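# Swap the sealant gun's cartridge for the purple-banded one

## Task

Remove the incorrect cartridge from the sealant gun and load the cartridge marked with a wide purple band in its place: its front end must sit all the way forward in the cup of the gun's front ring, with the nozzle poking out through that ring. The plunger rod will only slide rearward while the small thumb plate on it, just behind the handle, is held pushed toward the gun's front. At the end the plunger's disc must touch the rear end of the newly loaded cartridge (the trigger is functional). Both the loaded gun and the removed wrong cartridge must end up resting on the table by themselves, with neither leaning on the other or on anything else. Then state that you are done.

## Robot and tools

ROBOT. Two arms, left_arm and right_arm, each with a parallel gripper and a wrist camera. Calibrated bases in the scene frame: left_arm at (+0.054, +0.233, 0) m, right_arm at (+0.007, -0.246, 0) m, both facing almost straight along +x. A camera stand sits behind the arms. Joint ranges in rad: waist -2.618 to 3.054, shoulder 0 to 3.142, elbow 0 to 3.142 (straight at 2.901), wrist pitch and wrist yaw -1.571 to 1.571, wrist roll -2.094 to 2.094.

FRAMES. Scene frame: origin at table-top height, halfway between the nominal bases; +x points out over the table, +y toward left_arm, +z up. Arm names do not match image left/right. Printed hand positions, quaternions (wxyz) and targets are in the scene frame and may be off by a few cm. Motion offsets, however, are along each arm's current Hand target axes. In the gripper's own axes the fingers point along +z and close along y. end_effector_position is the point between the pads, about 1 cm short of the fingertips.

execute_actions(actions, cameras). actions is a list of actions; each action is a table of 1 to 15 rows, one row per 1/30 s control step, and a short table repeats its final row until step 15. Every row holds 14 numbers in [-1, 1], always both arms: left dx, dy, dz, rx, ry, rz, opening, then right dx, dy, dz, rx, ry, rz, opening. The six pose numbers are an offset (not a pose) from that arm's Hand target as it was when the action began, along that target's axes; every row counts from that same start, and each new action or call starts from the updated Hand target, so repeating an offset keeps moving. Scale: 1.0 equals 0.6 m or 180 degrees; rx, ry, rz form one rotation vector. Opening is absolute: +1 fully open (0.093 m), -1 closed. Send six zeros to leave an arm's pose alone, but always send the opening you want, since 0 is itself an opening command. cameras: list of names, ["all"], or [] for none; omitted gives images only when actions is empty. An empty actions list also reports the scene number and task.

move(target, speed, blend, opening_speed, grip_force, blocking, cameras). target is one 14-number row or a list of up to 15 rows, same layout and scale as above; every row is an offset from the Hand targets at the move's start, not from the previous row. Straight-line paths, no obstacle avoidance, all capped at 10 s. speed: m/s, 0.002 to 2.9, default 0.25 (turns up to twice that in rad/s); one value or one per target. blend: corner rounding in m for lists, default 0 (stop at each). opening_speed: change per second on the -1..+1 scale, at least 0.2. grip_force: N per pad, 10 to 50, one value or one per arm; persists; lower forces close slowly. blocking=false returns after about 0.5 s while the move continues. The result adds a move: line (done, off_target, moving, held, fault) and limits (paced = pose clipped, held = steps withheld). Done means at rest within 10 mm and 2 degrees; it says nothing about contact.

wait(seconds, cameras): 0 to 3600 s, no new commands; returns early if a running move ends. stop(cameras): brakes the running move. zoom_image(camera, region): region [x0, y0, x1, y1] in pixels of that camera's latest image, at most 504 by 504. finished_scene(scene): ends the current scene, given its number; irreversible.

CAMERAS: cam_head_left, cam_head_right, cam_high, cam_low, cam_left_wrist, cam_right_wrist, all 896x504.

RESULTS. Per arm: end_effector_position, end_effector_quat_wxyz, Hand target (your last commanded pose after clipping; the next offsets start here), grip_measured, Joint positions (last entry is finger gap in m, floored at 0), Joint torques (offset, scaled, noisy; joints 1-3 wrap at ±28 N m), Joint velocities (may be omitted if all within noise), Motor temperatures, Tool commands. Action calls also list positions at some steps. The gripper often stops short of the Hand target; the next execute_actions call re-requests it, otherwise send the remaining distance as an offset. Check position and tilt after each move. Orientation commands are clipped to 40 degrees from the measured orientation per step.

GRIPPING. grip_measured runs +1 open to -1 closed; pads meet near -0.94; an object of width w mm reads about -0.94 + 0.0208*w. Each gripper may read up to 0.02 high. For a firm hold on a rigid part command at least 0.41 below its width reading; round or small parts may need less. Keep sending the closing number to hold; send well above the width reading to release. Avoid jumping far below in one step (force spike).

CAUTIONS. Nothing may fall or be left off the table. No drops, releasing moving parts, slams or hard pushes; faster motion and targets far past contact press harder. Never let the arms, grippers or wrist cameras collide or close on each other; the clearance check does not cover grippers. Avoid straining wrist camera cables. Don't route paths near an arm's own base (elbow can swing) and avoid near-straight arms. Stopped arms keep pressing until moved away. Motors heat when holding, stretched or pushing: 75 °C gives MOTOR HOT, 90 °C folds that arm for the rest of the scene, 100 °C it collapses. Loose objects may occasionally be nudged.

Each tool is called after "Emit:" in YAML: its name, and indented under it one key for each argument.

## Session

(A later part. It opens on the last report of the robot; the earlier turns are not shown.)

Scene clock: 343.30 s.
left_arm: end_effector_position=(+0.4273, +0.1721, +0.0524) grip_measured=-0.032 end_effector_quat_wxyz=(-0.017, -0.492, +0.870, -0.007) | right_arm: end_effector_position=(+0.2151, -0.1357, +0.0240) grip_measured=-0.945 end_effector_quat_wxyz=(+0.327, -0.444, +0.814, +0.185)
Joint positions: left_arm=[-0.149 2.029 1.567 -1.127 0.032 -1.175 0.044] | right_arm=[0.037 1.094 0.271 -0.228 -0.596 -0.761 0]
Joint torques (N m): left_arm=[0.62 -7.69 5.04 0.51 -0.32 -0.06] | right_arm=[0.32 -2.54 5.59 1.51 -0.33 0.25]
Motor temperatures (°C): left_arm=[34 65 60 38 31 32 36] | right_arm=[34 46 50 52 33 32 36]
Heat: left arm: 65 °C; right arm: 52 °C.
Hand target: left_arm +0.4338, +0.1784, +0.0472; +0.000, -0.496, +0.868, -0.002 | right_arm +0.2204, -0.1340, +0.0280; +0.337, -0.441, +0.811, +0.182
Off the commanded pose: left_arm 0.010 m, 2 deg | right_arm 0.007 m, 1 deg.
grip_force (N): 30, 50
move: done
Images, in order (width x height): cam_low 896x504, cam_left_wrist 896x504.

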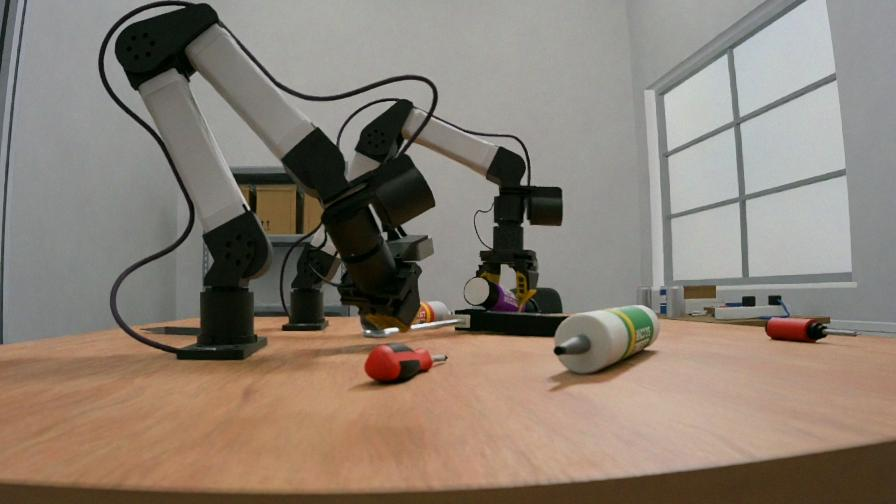

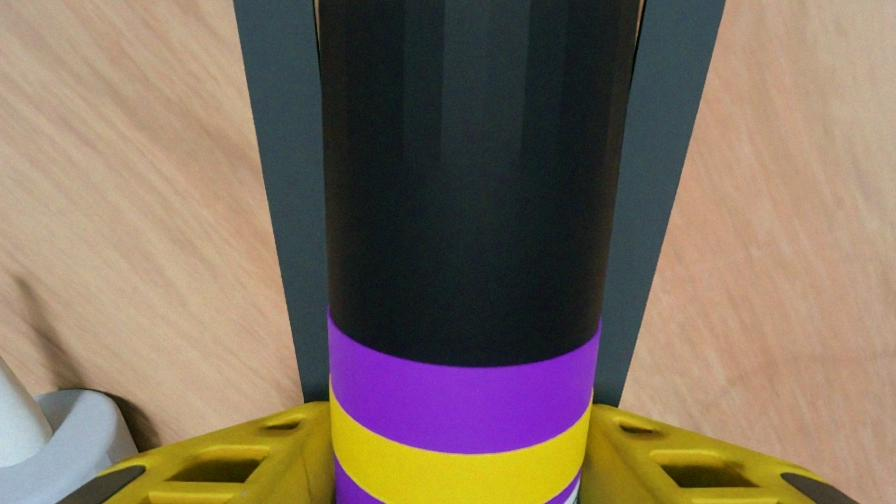

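Emit:
move:
  target:
    - [0.0115,0.0,-0.0172,0,0.061,0,0.28,0,0,0,0,0,0,-1]
    - [0.0115,0.0,-0.0172,0,0.061,0,-0.45,0,0,0,0,0,0,-1]
  speed: 0.06
  cameras: ["cam_left_wrist","cam_low"]

Emit:
zoom_image:
  camera: "cam_low"
  region: [430, 240, 590, 350]

Scene clock: 358.90 s.
left_arm: end_effector_position=(+0.4261, +0.1701, +0.0556) grip_measured=-0.447 end_effector_quat_wxyz=(-0.083, -0.495, +0.864, -0.048) | right_arm: end_effector_position=(+0.2153, -0.1359, +0.0239) grip_measured=-0.945 end_effector_quat_wxyz=(+0.327, -0.443, +0.814, +0.184)
Joint positions: left_arm=[-0.091 2.081 1.645 -1.217 0.174 -1.123 0.024] | right_arm=[0.037 1.094 0.271 -0.228 -0.595 -0.76 0]
Joint torques (N m): left_arm=[0.75 -7.65 7.82 -0.11 0.05 0.08] | right_arm=[0.4 -2.55 5.56 1.52 -0.35 0.21]
Motor temperatures (°C): left_arm=[34 64 59 38 31 32 36] | right_arm=[34 46 50 52 33 32 36]
Heat: left arm: 64 °C; right arm: 52 °C.
Hand target: left_arm +0.4303, +0.1725, +0.0575; -0.084, -0.493, +0.864, -0.049 | right_arm +0.2204, -0.1341, +0.0280; +0.337, -0.441, +0.811, +0.182
Off the commanded pose: left_arm 0.005 m, 0 deg | right_arm 0.007 m, 1 deg.
grip_force (N): 30, 50
move: done
Images, in order (width x height): cam_low 896x504, cam_left_wrist 896x504.

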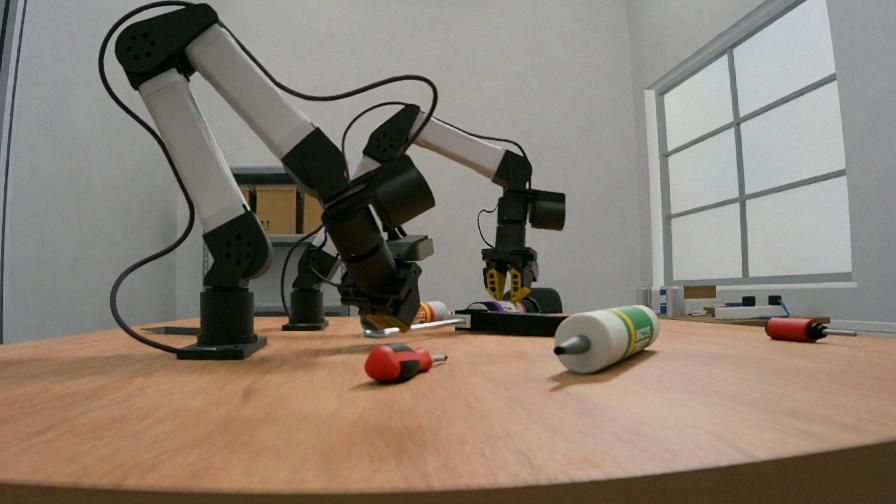

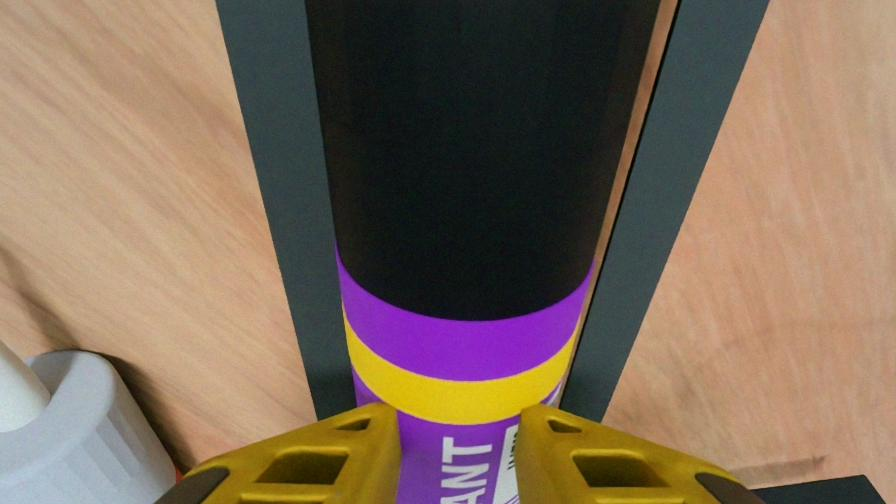

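Scaled by 3.150 from the camera's image (finer frame: 1280x720).

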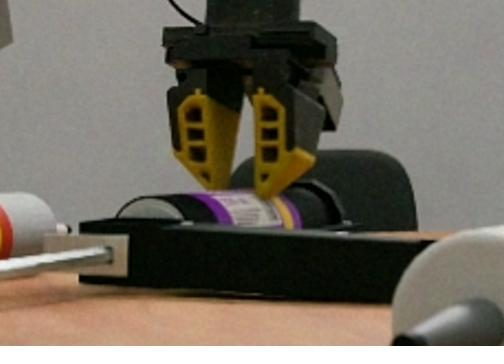

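Emit:
move:
  target:
    - [0,0,0,0,0,0,0.1,0,0,0,0,0,0,-1]
    - [-0.04,0,-0.14,0,-0.061,0,0.4,0,0,0,0,0,0,-1]
  speed: 0.15
  cameras: ["cam_left_wrist","cam_low","cam_high"]

Scene clock: 363.13 s.
left_arm: end_effector_position=(+0.4457, +0.2021, +0.1224) grip_measured=+0.398 end_effector_quat_wxyz=(-0.017, -0.498, +0.867, +0.002) | right_arm: end_effector_position=(+0.2153, -0.1359, +0.0239) grip_measured=-0.945 end_effector_quat_wxyz=(+0.327, -0.443, +0.814, +0.184)
Joint positions: left_arm=[-0.073 2.082 1.925 -1.444 0.015 -1.113 0.064] | right_arm=[0.037 1.094 0.271 -0.228 -0.595 -0.76 0]
Joint torques (N m): left_arm=[0.7 -9.46 8.49 0.03 -0.18 0.09] | right_arm=[0.31 -2.58 5.52 1.51 -0.35 0.23]
Motor temperatures (°C): left_arm=[34 65 60 38 31 32 36] | right_arm=[34 46 50 52 33 32 36]
Heat: left arm: 65 °C; right arm: 52 °C.
Hand target: left_arm +0.4504, +0.2068, +0.1354; +0.000, -0.496, +0.868, -0.002 | right_arm +0.2204, -0.1341, +0.0280; +0.337, -0.441, +0.811, +0.182
Off the commanded pose: left_arm 0.014 m, 2 deg | right_arm 0.007 m, 1 deg.
grip_force (N): 30, 50
move: off_target (left_arm); target 2's new opening was sent with left_arm's hand 0.014 m and 2 deg from that target
Images, in order (width x height): cam_high 896x504, cam_low 896x504, cam_left_wrist 896x504.

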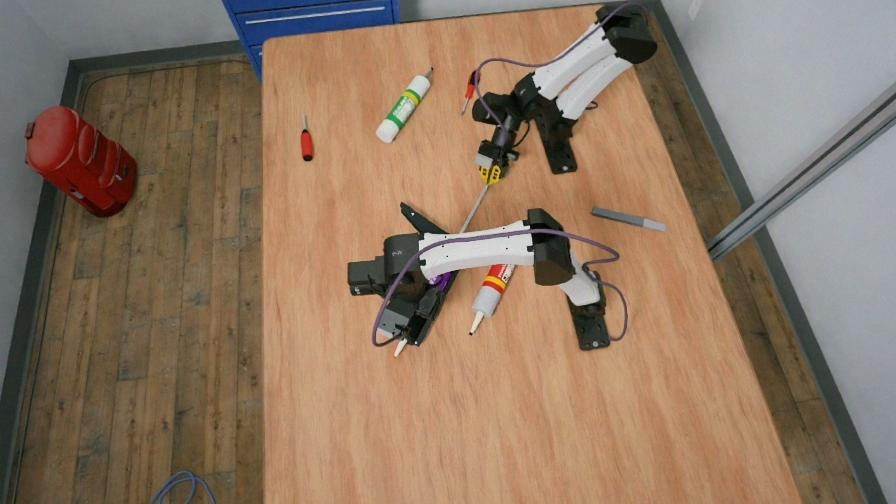

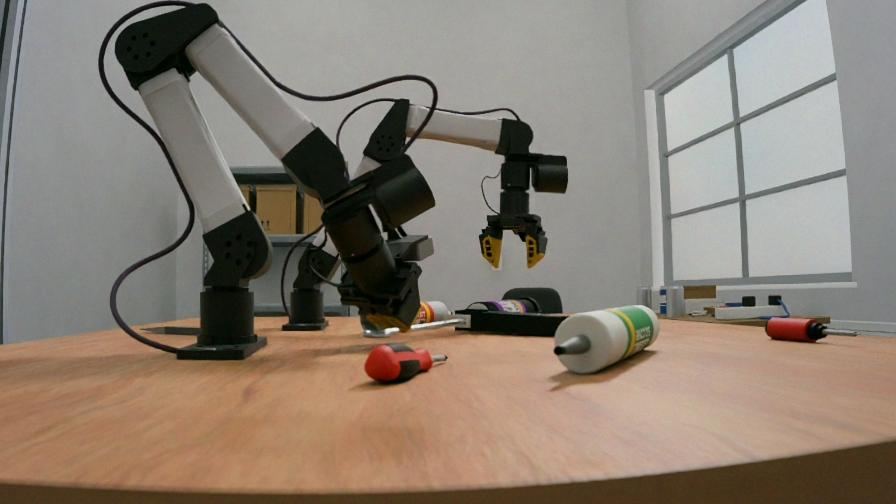

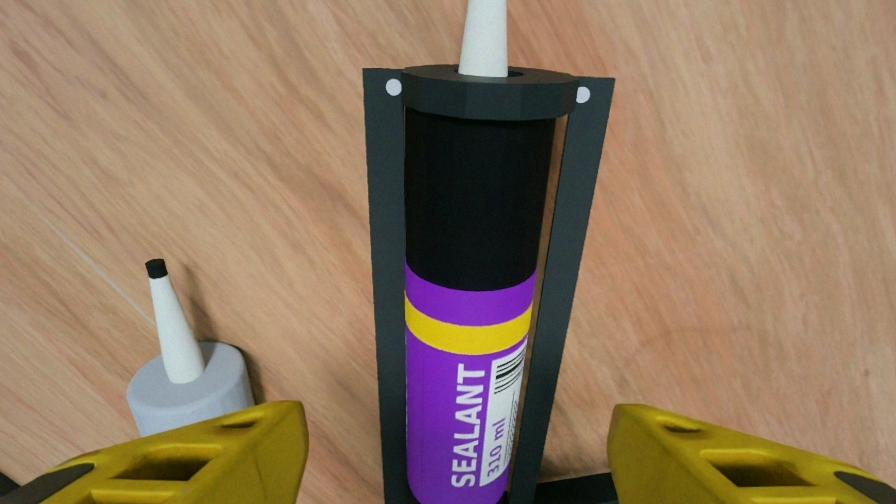

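Emit:
zoom_image:
  camera: "cam_left_wrist"
  region: [360, 30, 630, 200]

Emit:
zoom_image:
  camera: "cam_left_wrist"
  region: [350, 360, 560, 504]

Scaled by 1.867 from the camera's image (finer frame: 1280x720).

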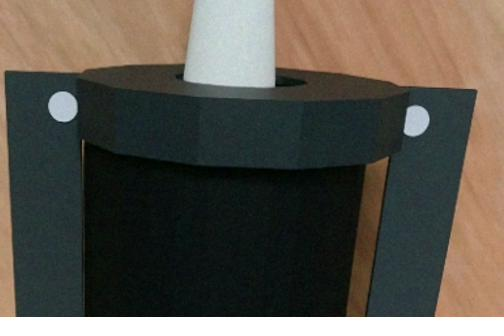

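Scaled by 2.400 from the camera's image (finer frame: 1280x720).

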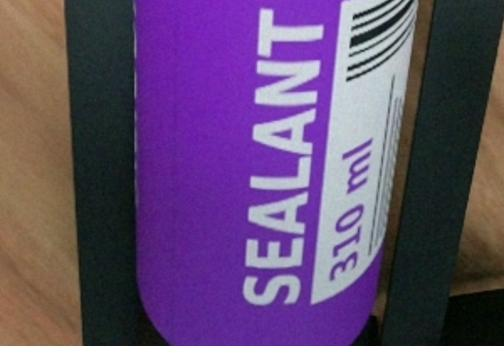

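Emit:
move:
  target: [-0.0083,-0.002,0.1157,0,0,0.0067,0.35,0,0,0,0,0,0,-1]
  speed: 0.15
  cameras: ["cam_left_wrist"]

Scene clock: 375.53 s.
left_arm: end_effector_position=(+0.4547, +0.2046, +0.0727) grip_measured=+0.352 end_effector_quat_wxyz=(+0.000, -0.488, +0.873, -0.008) | right_arm: end_effector_position=(+0.2153, -0.1359, +0.0239) grip_measured=-0.945 end_effector_quat_wxyz=(+0.327, -0.443, +0.814, +0.184)
Joint positions: left_arm=[-0.066 2.082 1.728 -1.208 0.014 -1.083 0.062] | right_arm=[0.037 1.094 0.271 -0.228 -0.595 -0.76 0]
Joint torques (N m): left_arm=[0.95 -8.18 4.66 0.37 -0.17 0.1] | right_arm=[0.39 -2.5 5.48 1.52 -0.34 0.23]
Motor temperatures (°C): left_arm=[34 68 61 38 31 32 36] | right_arm=[34 46 49 52 33 32 37]
Heat: left arm: 68 °C; right arm: 52 °C.
Hand target: left_arm +0.4540, +0.2102, +0.0659; +0.000, -0.487, +0.874, -0.002 | right_arm +0.2204, -0.1341, +0.0280; +0.337, -0.441, +0.811, +0.182
Off the commanded pose: left_arm 0.009 m, 1 deg | right_arm 0.007 m, 1 deg.
grip_force (N): 30, 50
move: done

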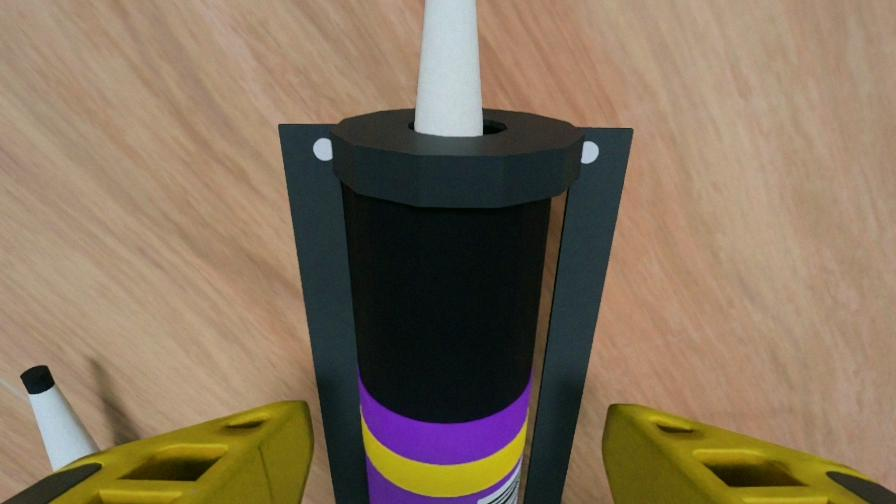

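Emit:
move:
  target:
    - [0,0.0017,0.053,0,0,0.0045,0.35,0,0,0,0,0,0,-1]
    - [0,0.0017,0.053,0,0,0.0045,-0.45,0,0,0,0,0,0,-1]
  speed: 0.08
  grip_force: [45, 50]
  cameras: ["cam_left_wrist"]

Scene clock: 384.17 s.
left_arm: end_effector_position=(+0.4537, +0.2051, +0.0408) grip_measured=-0.126 end_effector_quat_wxyz=(+0.000, -0.481, +0.877, -0.007) | right_arm: end_effector_position=(+0.2153, -0.1359, +0.0239) grip_measured=-0.945 end_effector_quat_wxyz=(+0.327, -0.443, +0.814, +0.184)
Joint positions: left_arm=[-0.066 2.102 1.629 -1.091 0.012 -1.067 0.039] | right_arm=[0.037 1.094 0.271 -0.228 -0.595 -0.76 0]
Joint torques (N m): left_arm=[0.98 -8.03 4.77 0.37 -0.15 0.08] | right_arm=[0.38 -2.51 5.52 1.52 -0.33 0.23]
Motor temperatures (°C): left_arm=[34 67 60 38 31 32 36] | right_arm=[34 46 49 52 33 32 37]
Heat: left arm: 67 °C; right arm: 52 °C.
Hand target: left_arm +0.4531, +0.2107, +0.0341; +0.000, -0.480, +0.877, -0.002 | right_arm +0.2204, -0.1341, +0.0280; +0.337, -0.441, +0.811, +0.182
Off the commanded pose: left_arm 0.009 m, 1 deg | right_arm 0.007 m, 1 deg.
grip_force (N): 45, 50
move: done

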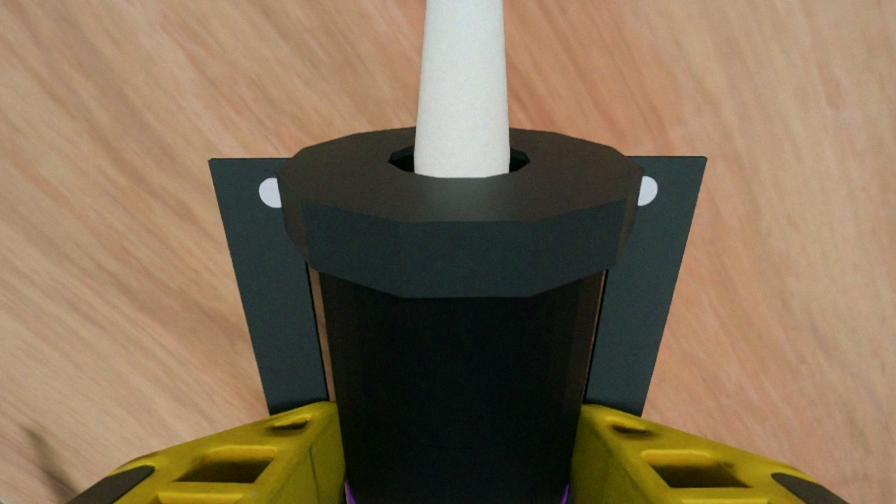

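Emit:
move:
  target: [0,0,-0.025,0,0,0,-0.45,0,0,0,0,0,0,-1]
  speed: 0.05
  cameras: ["cam_left_wrist"]

Scene clock: 386.10 s.
left_arm: end_effector_position=(+0.4532, +0.2051, +0.0408) grip_measured=-0.140 end_effector_quat_wxyz=(-0.001, -0.481, +0.877, -0.007) | right_arm: end_effector_position=(+0.2153, -0.1359, +0.0239) grip_measured=-0.945 end_effector_quat_wxyz=(+0.327, -0.443, +0.814, +0.184)
Joint positions: left_arm=[-0.066 2.102 1.629 -1.093 0.012 -1.067 0.039] | right_arm=[0.037 1.094 0.271 -0.228 -0.595 -0.76 0]
Joint torques (N m): left_arm=[0.95 -9.14 7.76 -0.1 -0.15 0.1] | right_arm=[0.34 -2.55 5.48 1.51 -0.36 0.22]
Motor temperatures (°C): left_arm=[34 67 60 37 31 32 36] | right_arm=[34 46 49 52 33 32 37]
Heat: left arm: 67 °C; right arm: 52 °C.
Hand target: left_arm +0.4531, +0.2107, +0.0491; +0.000, -0.481, +0.877, -0.002 | right_arm +0.2204, -0.1341, +0.0280; +0.337, -0.441, +0.811, +0.182
Off the commanded pose: left_arm 0.010 m, 1 deg | right_arm 0.007 m, 1 deg.
grip_force (N): 45, 50
move: done

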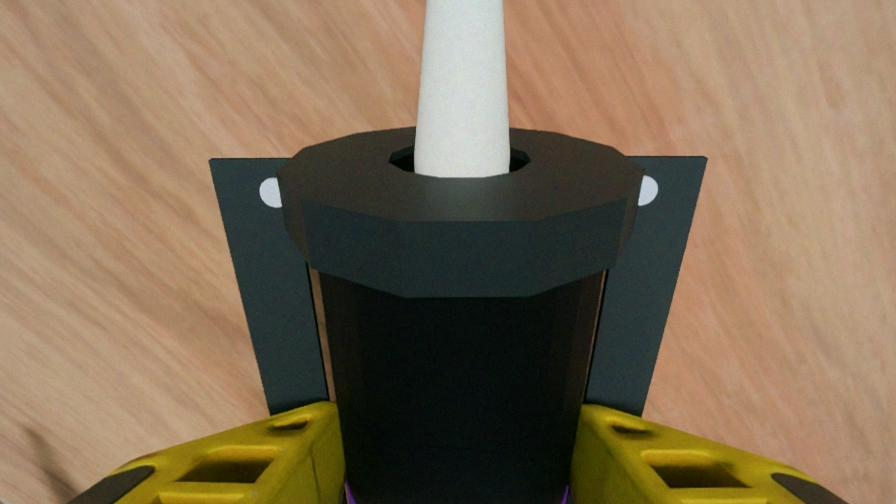

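Emit:
move:
  target: [0,0,-0.0083,0,0,0,-0.45,0,0,0,0,0,0,-1]
  speed: 0.05

Scene clock: 387.67 s.
left_arm: end_effector_position=(+0.4505, +0.2059, +0.0408) grip_measured=-0.140 end_effector_quat_wxyz=(-0.006, -0.482, +0.876, -0.004) | right_arm: end_effector_position=(+0.2153, -0.1359, +0.0239) grip_measured=-0.945 end_effector_quat_wxyz=(+0.327, -0.443, +0.814, +0.184)
Joint positions: left_arm=[-0.064 2.102 1.629 -1.104 0.012 -1.067 0.038] | right_arm=[0.037 1.094 0.271 -0.228 -0.595 -0.76 0]
Joint torques (N m): left_arm=[0.85 -9.5 8.72 -0.17 -0.15 0.09] | right_arm=[0.34 -2.55 5.56 1.52 -0.35 0.23]
Motor temperatures (°C): left_arm=[34 66 60 37 31 32 36] | right_arm=[34 46 49 52 33 32 37]
Heat: left arm: 66 °C; right arm: 52 °C.
Hand target: left_arm +0.4531, +0.2108, +0.0541; +0.000, -0.481, +0.877, -0.002 | right_arm +0.2204, -0.1341, +0.0280; +0.337, -0.441, +0.811, +0.182
Off the commanded pose: left_arm 0.014 m, 1 deg | right_arm 0.007 m, 1 deg.
grip_force (N): 45, 50
move: off_target (left_arm)

Emit:
move:
  target: [-0.004,0,-0.0083,0,0,0,-0.45,0,0,0,0,0,0,-1]
  speed: 0.05
  cameras: ["cam_left_wrist"]

Scene clock: 389.70 s.
left_arm: end_effector_position=(+0.4509, +0.2074, +0.0452) grip_measured=-0.140 end_effector_quat_wxyz=(-0.007, -0.484, +0.875, -0.003) | right_arm: end_effector_position=(+0.2153, -0.1359, +0.0239) grip_measured=-0.945 end_effector_quat_wxyz=(+0.327, -0.443, +0.814, +0.184)
Joint positions: left_arm=[-0.06 2.102 1.647 -1.125 0.012 -1.067 0.038] | right_arm=[0.037 1.094 0.271 -0.228 -0.595 -0.76 0]
Joint torques (N m): left_arm=[0.94 -9.51 8.85 -0.2 -0.14 0.13] | right_arm=[0.38 -2.54 5.56 1.51 -0.32 0.21]
Motor temperatures (°C): left_arm=[34 66 60 37 31 32 36] | right_arm=[34 45 49 52 33 32 37]
Heat: left arm: 66 °C; right arm: 52 °C.
Hand target: left_arm +0.4544, +0.2128, +0.0590; +0.000, -0.481, +0.877, -0.002 | right_arm +0.2204, -0.1341, +0.0280; +0.337, -0.441, +0.811, +0.182
Off the commanded pose: left_arm 0.015 m, 1 deg | right_arm 0.007 m, 1 deg.
grip_force (N): 45, 50
move: off_target (left_arm)

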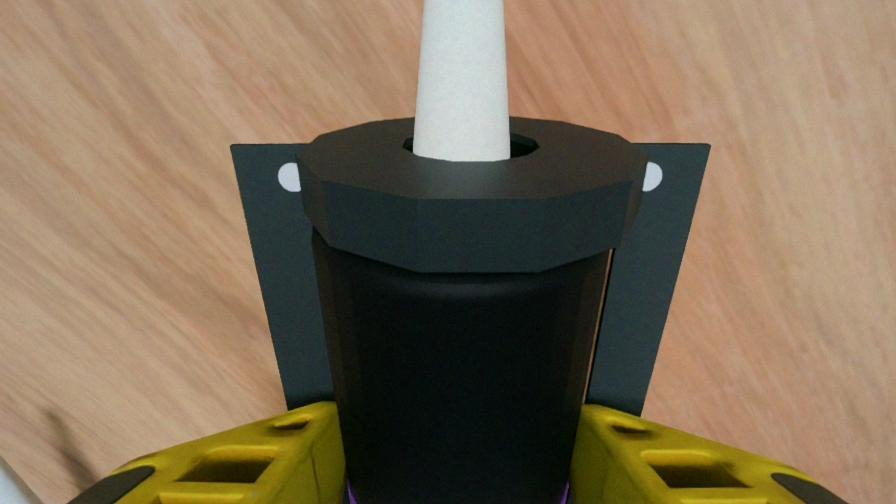

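Emit:
move:
  target: [-0.0133,-0.006,0.0017,0,0,0,-0.45,0,0,0,0,0,0,-1]
  speed: 0.05
  cameras: ["cam_left_wrist"]

Scene clock: 394.07 s.
left_arm: end_effector_position=(+0.4522, +0.2089, +0.0458) grip_measured=-0.140 end_effector_quat_wxyz=(-0.015, -0.483, +0.875, -0.001) | right_arm: end_effector_position=(+0.2153, -0.1360, +0.0239) grip_measured=-0.945 end_effector_quat_wxyz=(+0.327, -0.443, +0.814, +0.184)
Joint positions: left_arm=[-0.054 2.121 1.68 -1.154 0.018 -1.061 0.038] | right_arm=[0.037 1.094 0.271 -0.228 -0.594 -0.76 0]
Joint torques (N m): left_arm=[1.47 -8.85 9.42 -0.04 -0.21 0.18] | right_arm=[0.34 -2.52 5.52 1.51 -0.36 0.23]
Motor temperatures (°C): left_arm=[34 66 61 37 31 32 36] | right_arm=[34 45 49 52 33 32 37]
Heat: left arm: 66 °C; right arm: 52 °C.
Hand target: left_arm +0.4618, +0.2176, +0.0581; +0.000, -0.481, +0.877, -0.002 | right_arm +0.2205, -0.1341, +0.0280; +0.337, -0.441, +0.811, +0.182
Off the commanded pose: left_arm 0.018 m, 2 deg | right_arm 0.007 m, 1 deg.
grip_force (N): 45, 50
move: off_target (left_arm)

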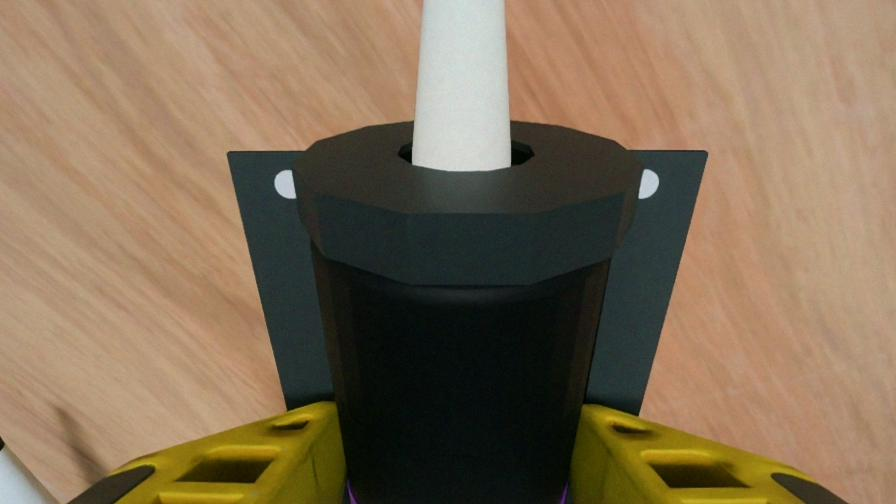

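Emit:
zoom_image:
  camera: "cam_left_wrist"
  region: [280, 110, 660, 330]

Scaled by 1.326 from the camera's image (finer frame: 1280x720).

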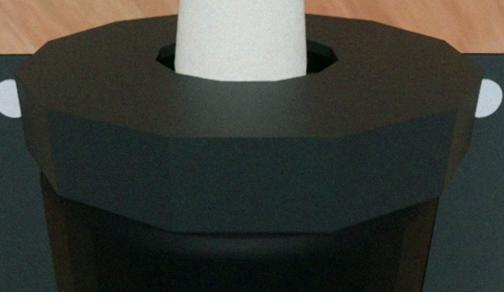

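Emit:
move:
  target: [-0.005,-0.0067,0.0025,0,0,0,-0.45,0,0,0,0,0,0,-1]
  speed: 0.05
  cameras: ["cam_left_wrist"]

Emit:
zoom_image:
  camera: "cam_left_wrist"
  region: [280, 110, 660, 330]

Scene clock: 398.57 s.
left_arm: end_effector_position=(+0.4550, +0.2116, +0.0441) grip_measured=-0.140 end_effector_quat_wxyz=(-0.020, -0.483, +0.875, +0.002) | right_arm: end_effector_position=(+0.2153, -0.1360, +0.0239) grip_measured=-0.945 end_effector_quat_wxyz=(+0.327, -0.443, +0.814, +0.184)
Joint positions: left_arm=[-0.047 2.144 1.708 -1.171 0.017 -1.053 0.038] | right_arm=[0.037 1.094 0.271 -0.228 -0.594 -0.76 0]
Joint torques (N m): left_arm=[0.95 -9.09 9.52 0.03 -0.21 0.12] | right_arm=[0.4 -2.59 5.55 1.51 -0.34 0.22]
Motor temperatures (°C): left_arm=[34 67 61 37 31 32 36] | right_arm=[34 45 49 52 33 32 37]
Heat: left arm: 67 °C; right arm: 52 °C.
Hand target: left_arm +0.4668, +0.2179, +0.0566; +0.000, -0.481, +0.877, -0.002 | right_arm +0.2205, -0.1341, +0.0280; +0.337, -0.441, +0.811, +0.182
Off the commanded pose: left_arm 0.018 m, 2 deg | right_arm 0.007 m, 1 deg.
grip_force (N): 45, 50
move: off_target (left_arm)

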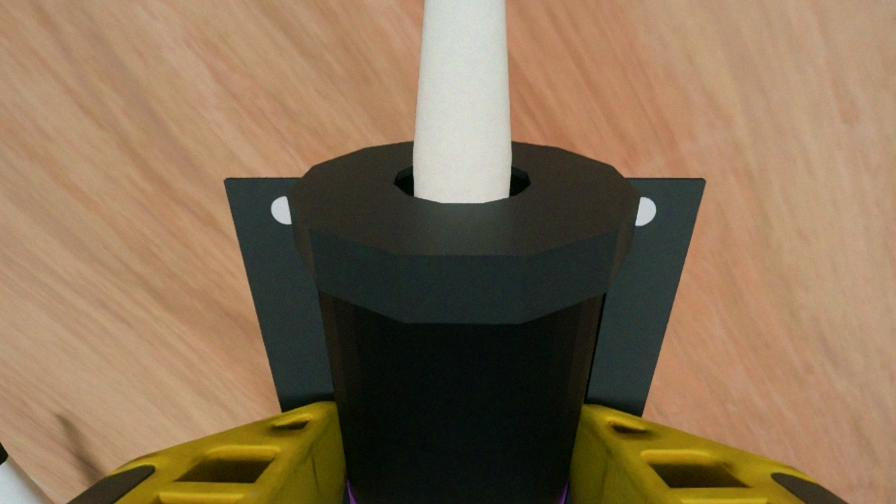

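Scaled by 1.326 from the camera's image (finer frame: 1280x720).

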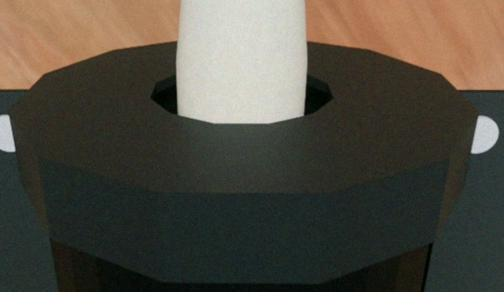

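Emit:
move:
  target: [-0.0117,-0.001,0.001,0,0,0,-0.45,0,0,0,0,0,0,-1]
  speed: 0.05
  cameras: ["cam_left_wrist"]

Emit:
zoom_image:
  camera: "cam_left_wrist"
  region: [280, 110, 660, 330]

Scene clock: 400.73 s.
left_arm: end_effector_position=(+0.4577, +0.2149, +0.0440) grip_measured=-0.140 end_effector_quat_wxyz=(-0.022, -0.483, +0.875, +0.002) | right_arm: end_effector_position=(+0.2155, -0.1357, +0.0241) grip_measured=-0.945 end_effector_quat_wxyz=(+0.327, -0.444, +0.814, +0.184)
Joint positions: left_arm=[-0.038 2.159 1.731 -1.184 0.019 -1.043 0.038] | right_arm=[0.038 1.094 0.271 -0.226 -0.595 -0.76 0]
Joint torques (N m): left_arm=[1.33 -9.05 9.51 0.09 -0.23 0.16] | right_arm=[0.28 -2.44 5.57 1.48 -0.37 0.22]
Motor temperatures (°C): left_arm=[34 67 61 37 31 32 36] | right_arm=[34 45 49 52 33 32 37]
Heat: left arm: 67 °C; right arm: 52 °C.
Hand target: left_arm +0.4711, +0.2235, +0.0559; +0.000, -0.481, +0.877, -0.002 | right_arm +0.2205, -0.1340, +0.0280; +0.337, -0.441, +0.811, +0.182
Off the commanded pose: left_arm 0.020 m, 3 deg | right_arm 0.007 m, 1 deg.
grip_force (N): 45, 50
move: off_target (left_arm)

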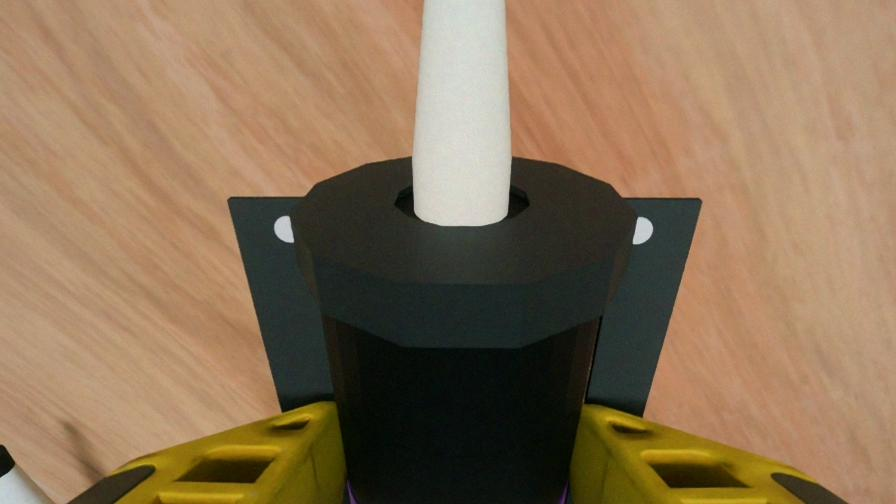

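Scaled by 1.326 from the camera's image (finer frame: 1280x720).

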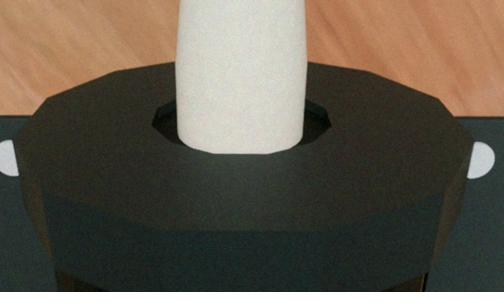

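Emit:
move:
  target: [-0.0083,0,0.001,0,0,0,-0.45,0,0,0,0,0,0,-1]
  speed: 0.05
  cameras: ["cam_left_wrist","cam_right_wrist"]

Emit:
zoom_image:
  camera: "cam_left_wrist"
  region: [280, 110, 660, 330]

Scene clock: 402.67 s.
left_arm: end_effector_position=(+0.4579, +0.2151, +0.0440) grip_measured=-0.140 end_effector_quat_wxyz=(-0.028, -0.482, +0.876, +0.000) | right_arm: end_effector_position=(+0.2155, -0.1357, +0.0241) grip_measured=-0.945 end_effector_quat_wxyz=(+0.327, -0.444, +0.814, +0.184)
Joint positions: left_arm=[-0.034 2.168 1.745 -1.197 0.028 -1.037 0.038] | right_arm=[0.038 1.094 0.271 -0.226 -0.595 -0.76 0]
Joint torques (N m): left_arm=[1.84 -9.07 9.57 0.15 -0.29 0.19] | right_arm=[0.27 -2.48 5.59 1.51 -0.34 0.23]
Motor temperatures (°C): left_arm=[34 67 61 37 31 32 36] | right_arm=[34 45 49 52 33 32 37]
Heat: left arm: 67 °C; right arm: 52 °C.
Hand target: left_arm +0.4738, +0.2277, +0.0554; +0.000, -0.481, +0.877, -0.002 | right_arm +0.2205, -0.1340, +0.0280; +0.337, -0.441, +0.811, +0.182
Off the commanded pose: left_arm 0.023 m, 3 deg | right_arm 0.007 m, 1 deg.
grip_force (N): 45, 50
move: off_target (left_arm)

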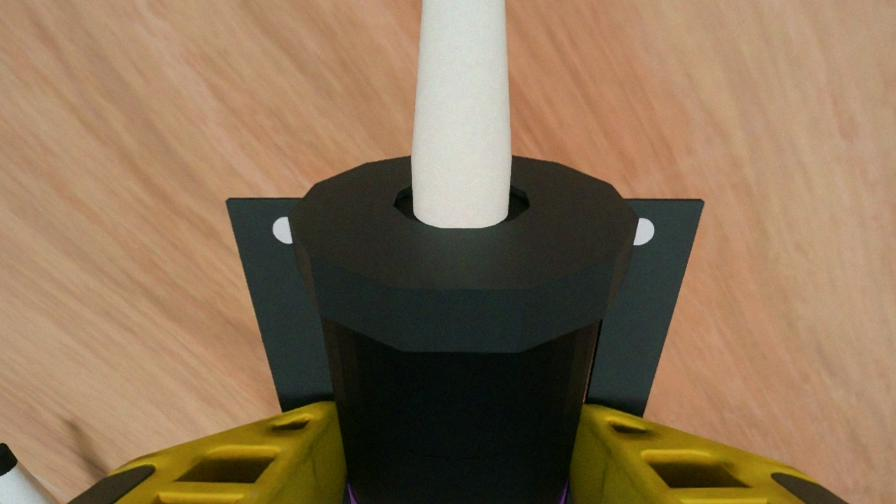

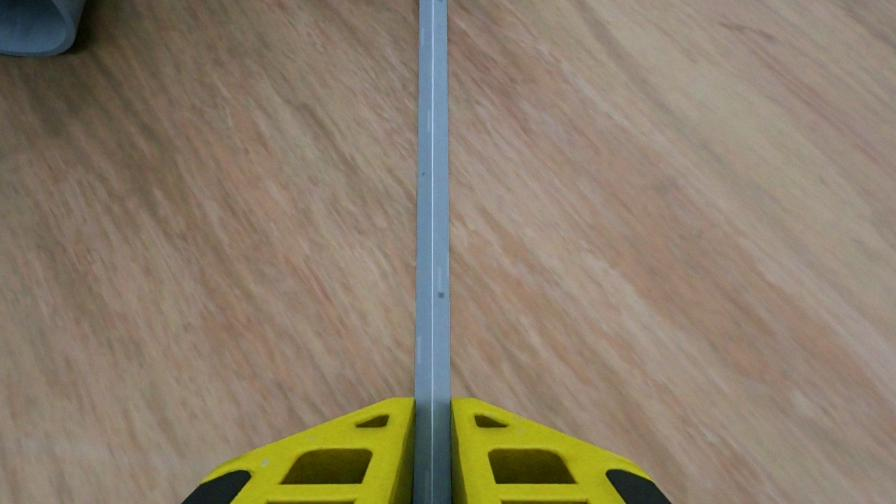

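Scaled by 1.326 from the camera's image (finer frame: 1280x720).

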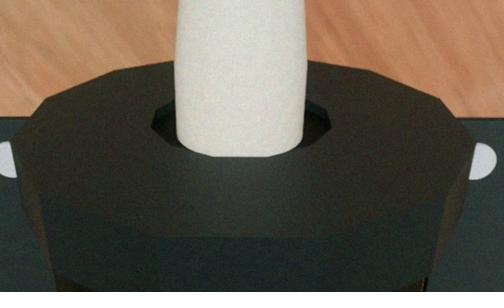

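Emit:
move:
  target:
    - [0.025,0,0.0,0,0,0,-0.45,0,0,0,0,0,0,-1]
    - [0.025,0,0.0,0,0,0,-0.45,-0.0082,0,0.0082,0,0,0,-1]
  speed: 0.04
  cameras: ["cam_left_wrist","cam_right_wrist","cam_high"]

Emit:
zoom_image:
  camera: "cam_high"
  region: [400, 180, 500, 270]

Scene clock: 407.87 s.
left_arm: end_effector_position=(+0.4602, +0.2158, +0.0438) grip_measured=-0.140 end_effector_quat_wxyz=(-0.021, -0.481, +0.876, +0.004) | right_arm: end_effector_position=(+0.2152, -0.1309, +0.0228) grip_measured=-0.945 end_effector_quat_wxyz=(+0.323, -0.442, +0.816, +0.187)
Joint positions: left_arm=[-0.038 2.168 1.746 -1.188 0.014 -1.039 0.038] | right_arm=[0.068 1.105 0.271 -0.208 -0.582 -0.727 0]
Joint torques (N m): left_arm=[-0.34 -11.18 6.13 0.22 -0.14 -0.08] | right_arm=[0.7 -1.87 6.01 1.62 -0.29 0.28]
Motor temperatures (°C): left_arm=[34 67 63 37 31 32 36] | right_arm=[34 45 49 52 33 32 37]
Heat: left arm: 67 °C; right arm: 52 °C.
Hand target: left_arm +0.4657, +0.2150, +0.0554; +0.000, -0.481, +0.877, -0.002 | right_arm +0.2242, -0.1282, +0.0279; +0.337, -0.441, +0.811, +0.182
Off the commanded pose: left_arm 0.013 m, 2 deg | right_arm 0.011 m, 2 deg.
grip_force (N): 45, 50
move: off_target (left_arm, right_arm)
Images, in order (width x height): cam_high 896x504, cam_left_wrist 896x504, cam_right_wrist 896x504.

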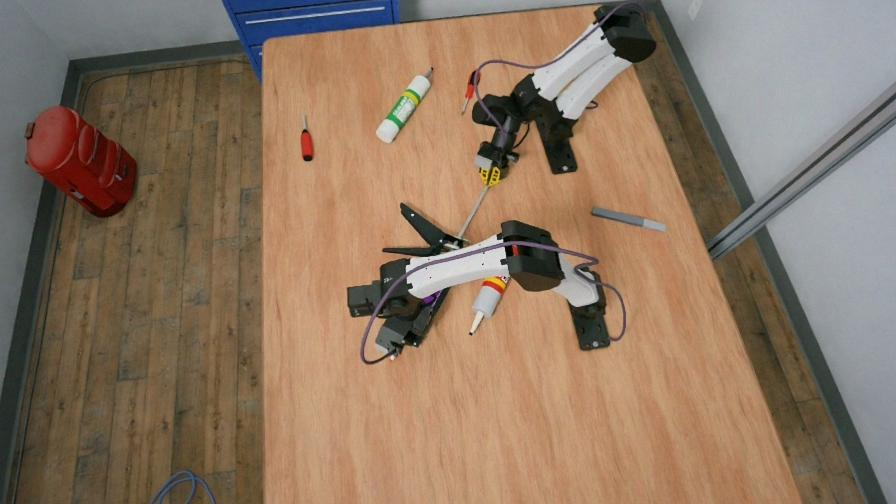

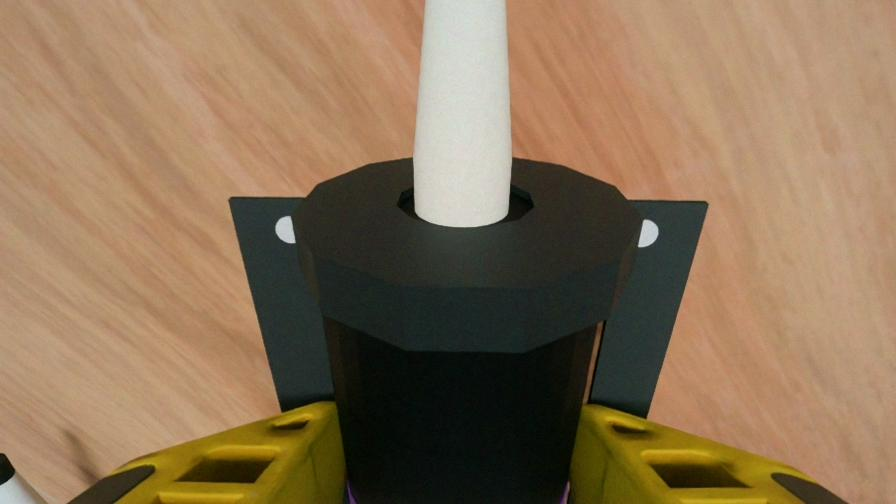

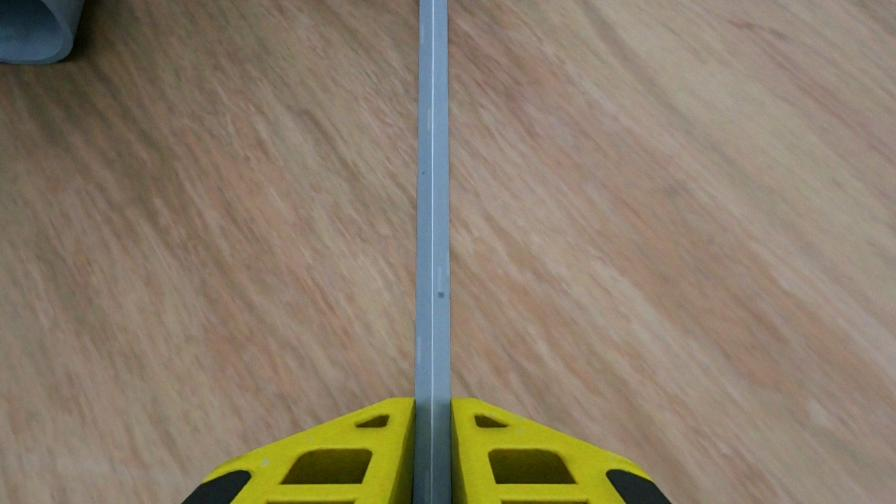

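Scaled by 5.040 from the camera's image (finer frame: 1280x720).

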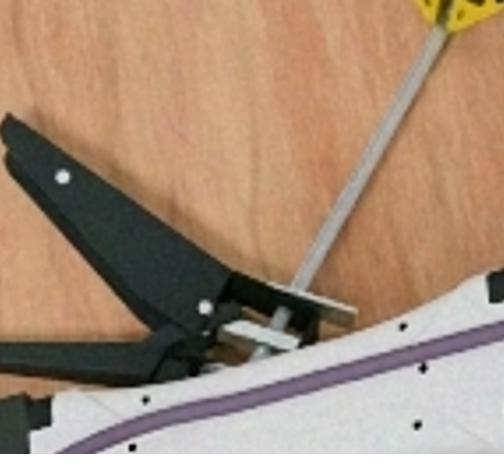

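Emit:
move:
  target: [0,0,0.0,0,0,0,-0.45,-0.0082,0,0.0082,0,0,0,-1]
  speed: 0.04
  cameras: ["cam_left_wrist","cam_right_wrist","cam_high"]

Emit:
zoom_image:
  camera: "cam_high"
  region: [400, 180, 500, 270]

Scene clock: 410.20 s.
left_arm: end_effector_position=(+0.4609, +0.2159, +0.0437) grip_measured=-0.140 end_effector_quat_wxyz=(-0.019, -0.481, +0.876, +0.004) | right_arm: end_effector_position=(+0.2179, -0.1255, +0.0215) grip_measured=-0.945 end_effector_quat_wxyz=(+0.323, -0.442, +0.816, +0.187)
Joint positions: left_arm=[-0.038 2.168 1.746 -1.185 0.014 -1.039 0.038] | right_arm=[0.102 1.128 0.271 -0.166 -0.565 -0.692 0]
Joint torques (N m): left_arm=[-0.4 -11.17 6.13 0.21 -0.15 -0.08] | right_arm=[0.77 -1.89 6.61 1.6 -0.24 0.21]
Motor temperatures (°C): left_arm=[34 67 62 37 31 32 37] | right_arm=[34 45 49 52 33 32 37]
Heat: left arm: 67 °C; right arm: 52 °C.
Hand target: left_arm +0.4658, +0.2150, +0.0554; +0.000, -0.481, +0.877, -0.002 | right_arm +0.2281, -0.1224, +0.0280; +0.337, -0.441, +0.811, +0.182
Off the commanded pose: left_arm 0.013 m, 2 deg | right_arm 0.012 m, 2 deg.
grip_force (N): 45, 50
move: off_target (right_arm)
Images, in order (width x height): cam_high 896x504, cam_left_wrist 896x504, cam_right_wrist 896x504.

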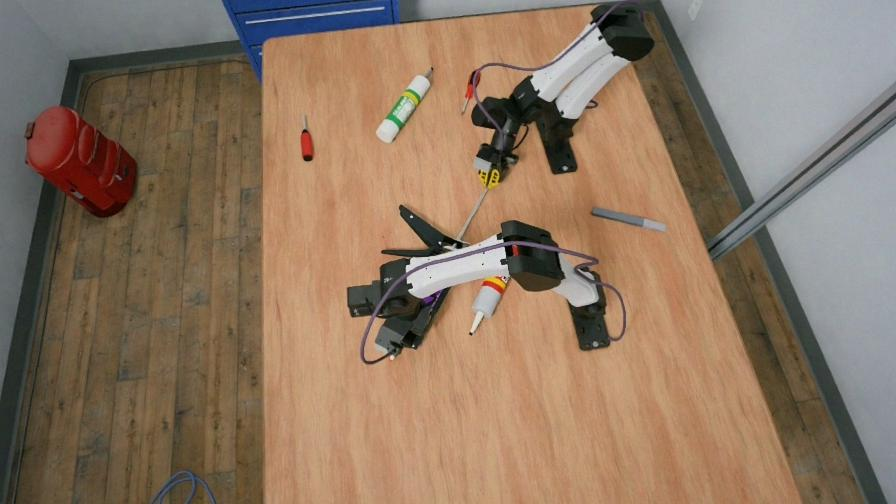

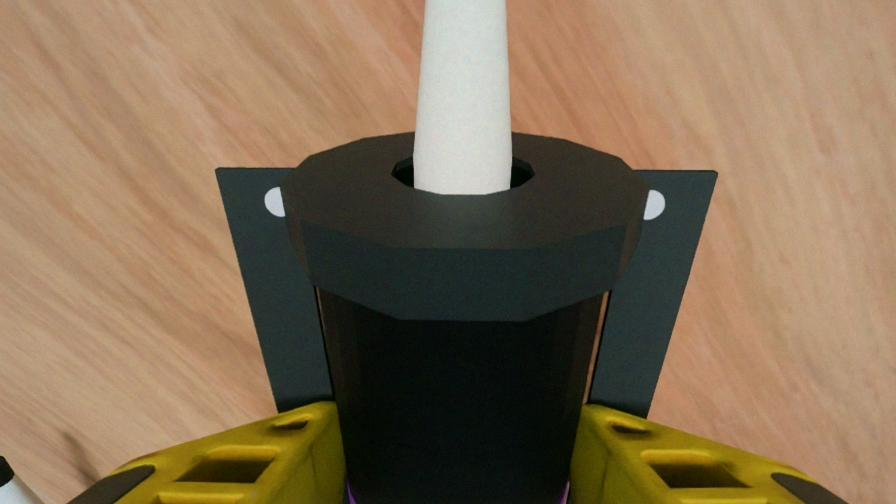

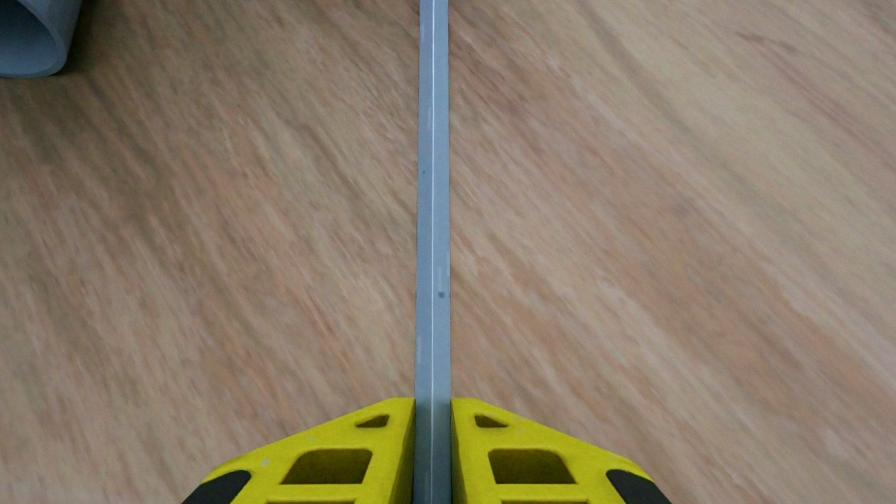

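Scaled by 5.040 from the camera's image (finer frame: 1280x720).

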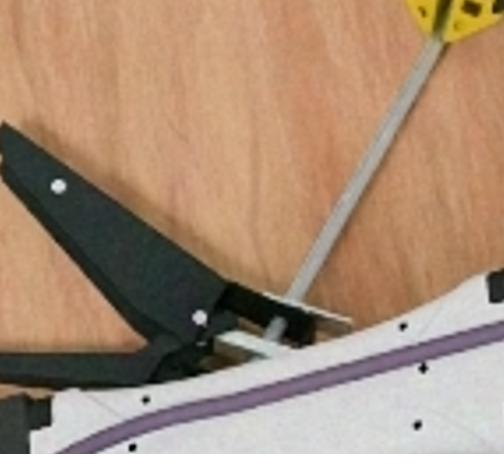

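Emit:
move:
  target:
    - [-0.028,0,0.0,0,0,0,-0.45,0,0,0.0,0,0,0,-1]
  speed: 0.05
  cameras: ["cam_left_wrist","cam_high"]

Scene clock: 418.97 s.
left_arm: end_effector_position=(+0.4639, +0.2225, +0.0451) grip_measured=-0.140 end_effector_quat_wxyz=(-0.017, -0.482, +0.876, +0.001) | right_arm: end_effector_position=(+0.2189, -0.1249, +0.0219) grip_measured=-0.945 end_effector_quat_wxyz=(+0.325, -0.443, +0.814, +0.186)
Joint positions: left_arm=[-0.021 2.172 1.757 -1.187 0.015 -1.025 0.038] | right_arm=[0.105 1.13 0.271 -0.158 -0.564 -0.691 0]
Joint torques (N m): left_arm=[1.05 -8.99 9.32 0.07 -0.17 0.13] | right_arm=[0.5 -1.83 6.58 1.58 -0.24 0.24]
Motor temperatures (°C): left_arm=[34 68 62 37 31 32 37] | right_arm=[34 45 49 53 33 32 37]
Heat: left arm: 68 °C; right arm: 53 °C.
Hand target: left_arm +0.4747, +0.2291, +0.0554; +0.000, -0.481, +0.877, -0.002 | right_arm +0.2280, -0.1224, +0.0279; +0.337, -0.441, +0.811, +0.182
Off the commanded pose: left_arm 0.016 m, 2 deg | right_arm 0.011 m, 1 deg.
grip_force (N): 45, 50
move: off_target (left_arm)
Images, in order (width x height): cam_high 896x504, cam_left_wrist 896x504.

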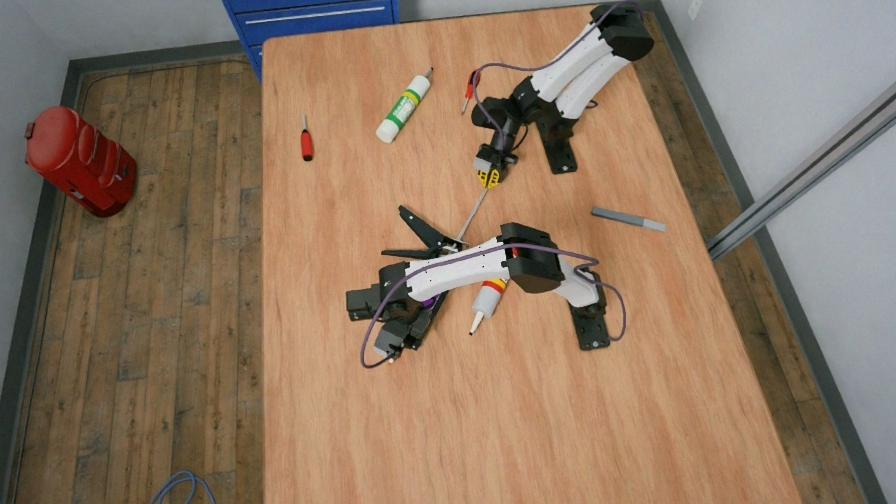

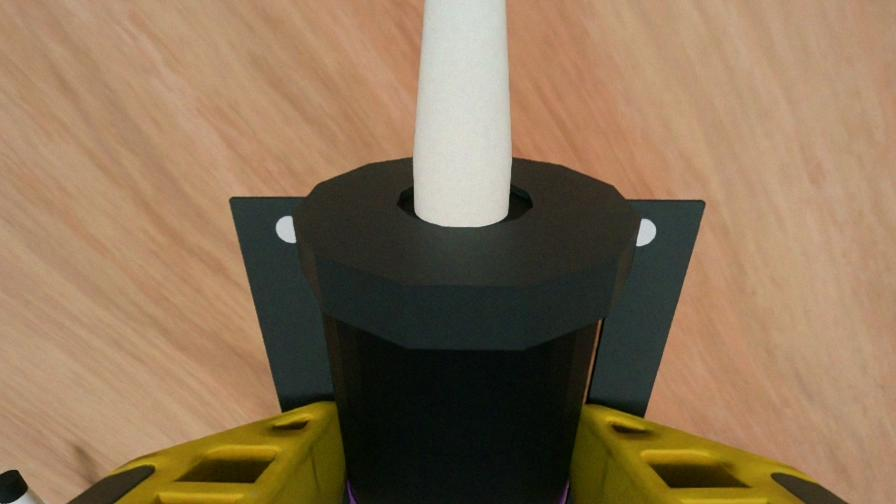

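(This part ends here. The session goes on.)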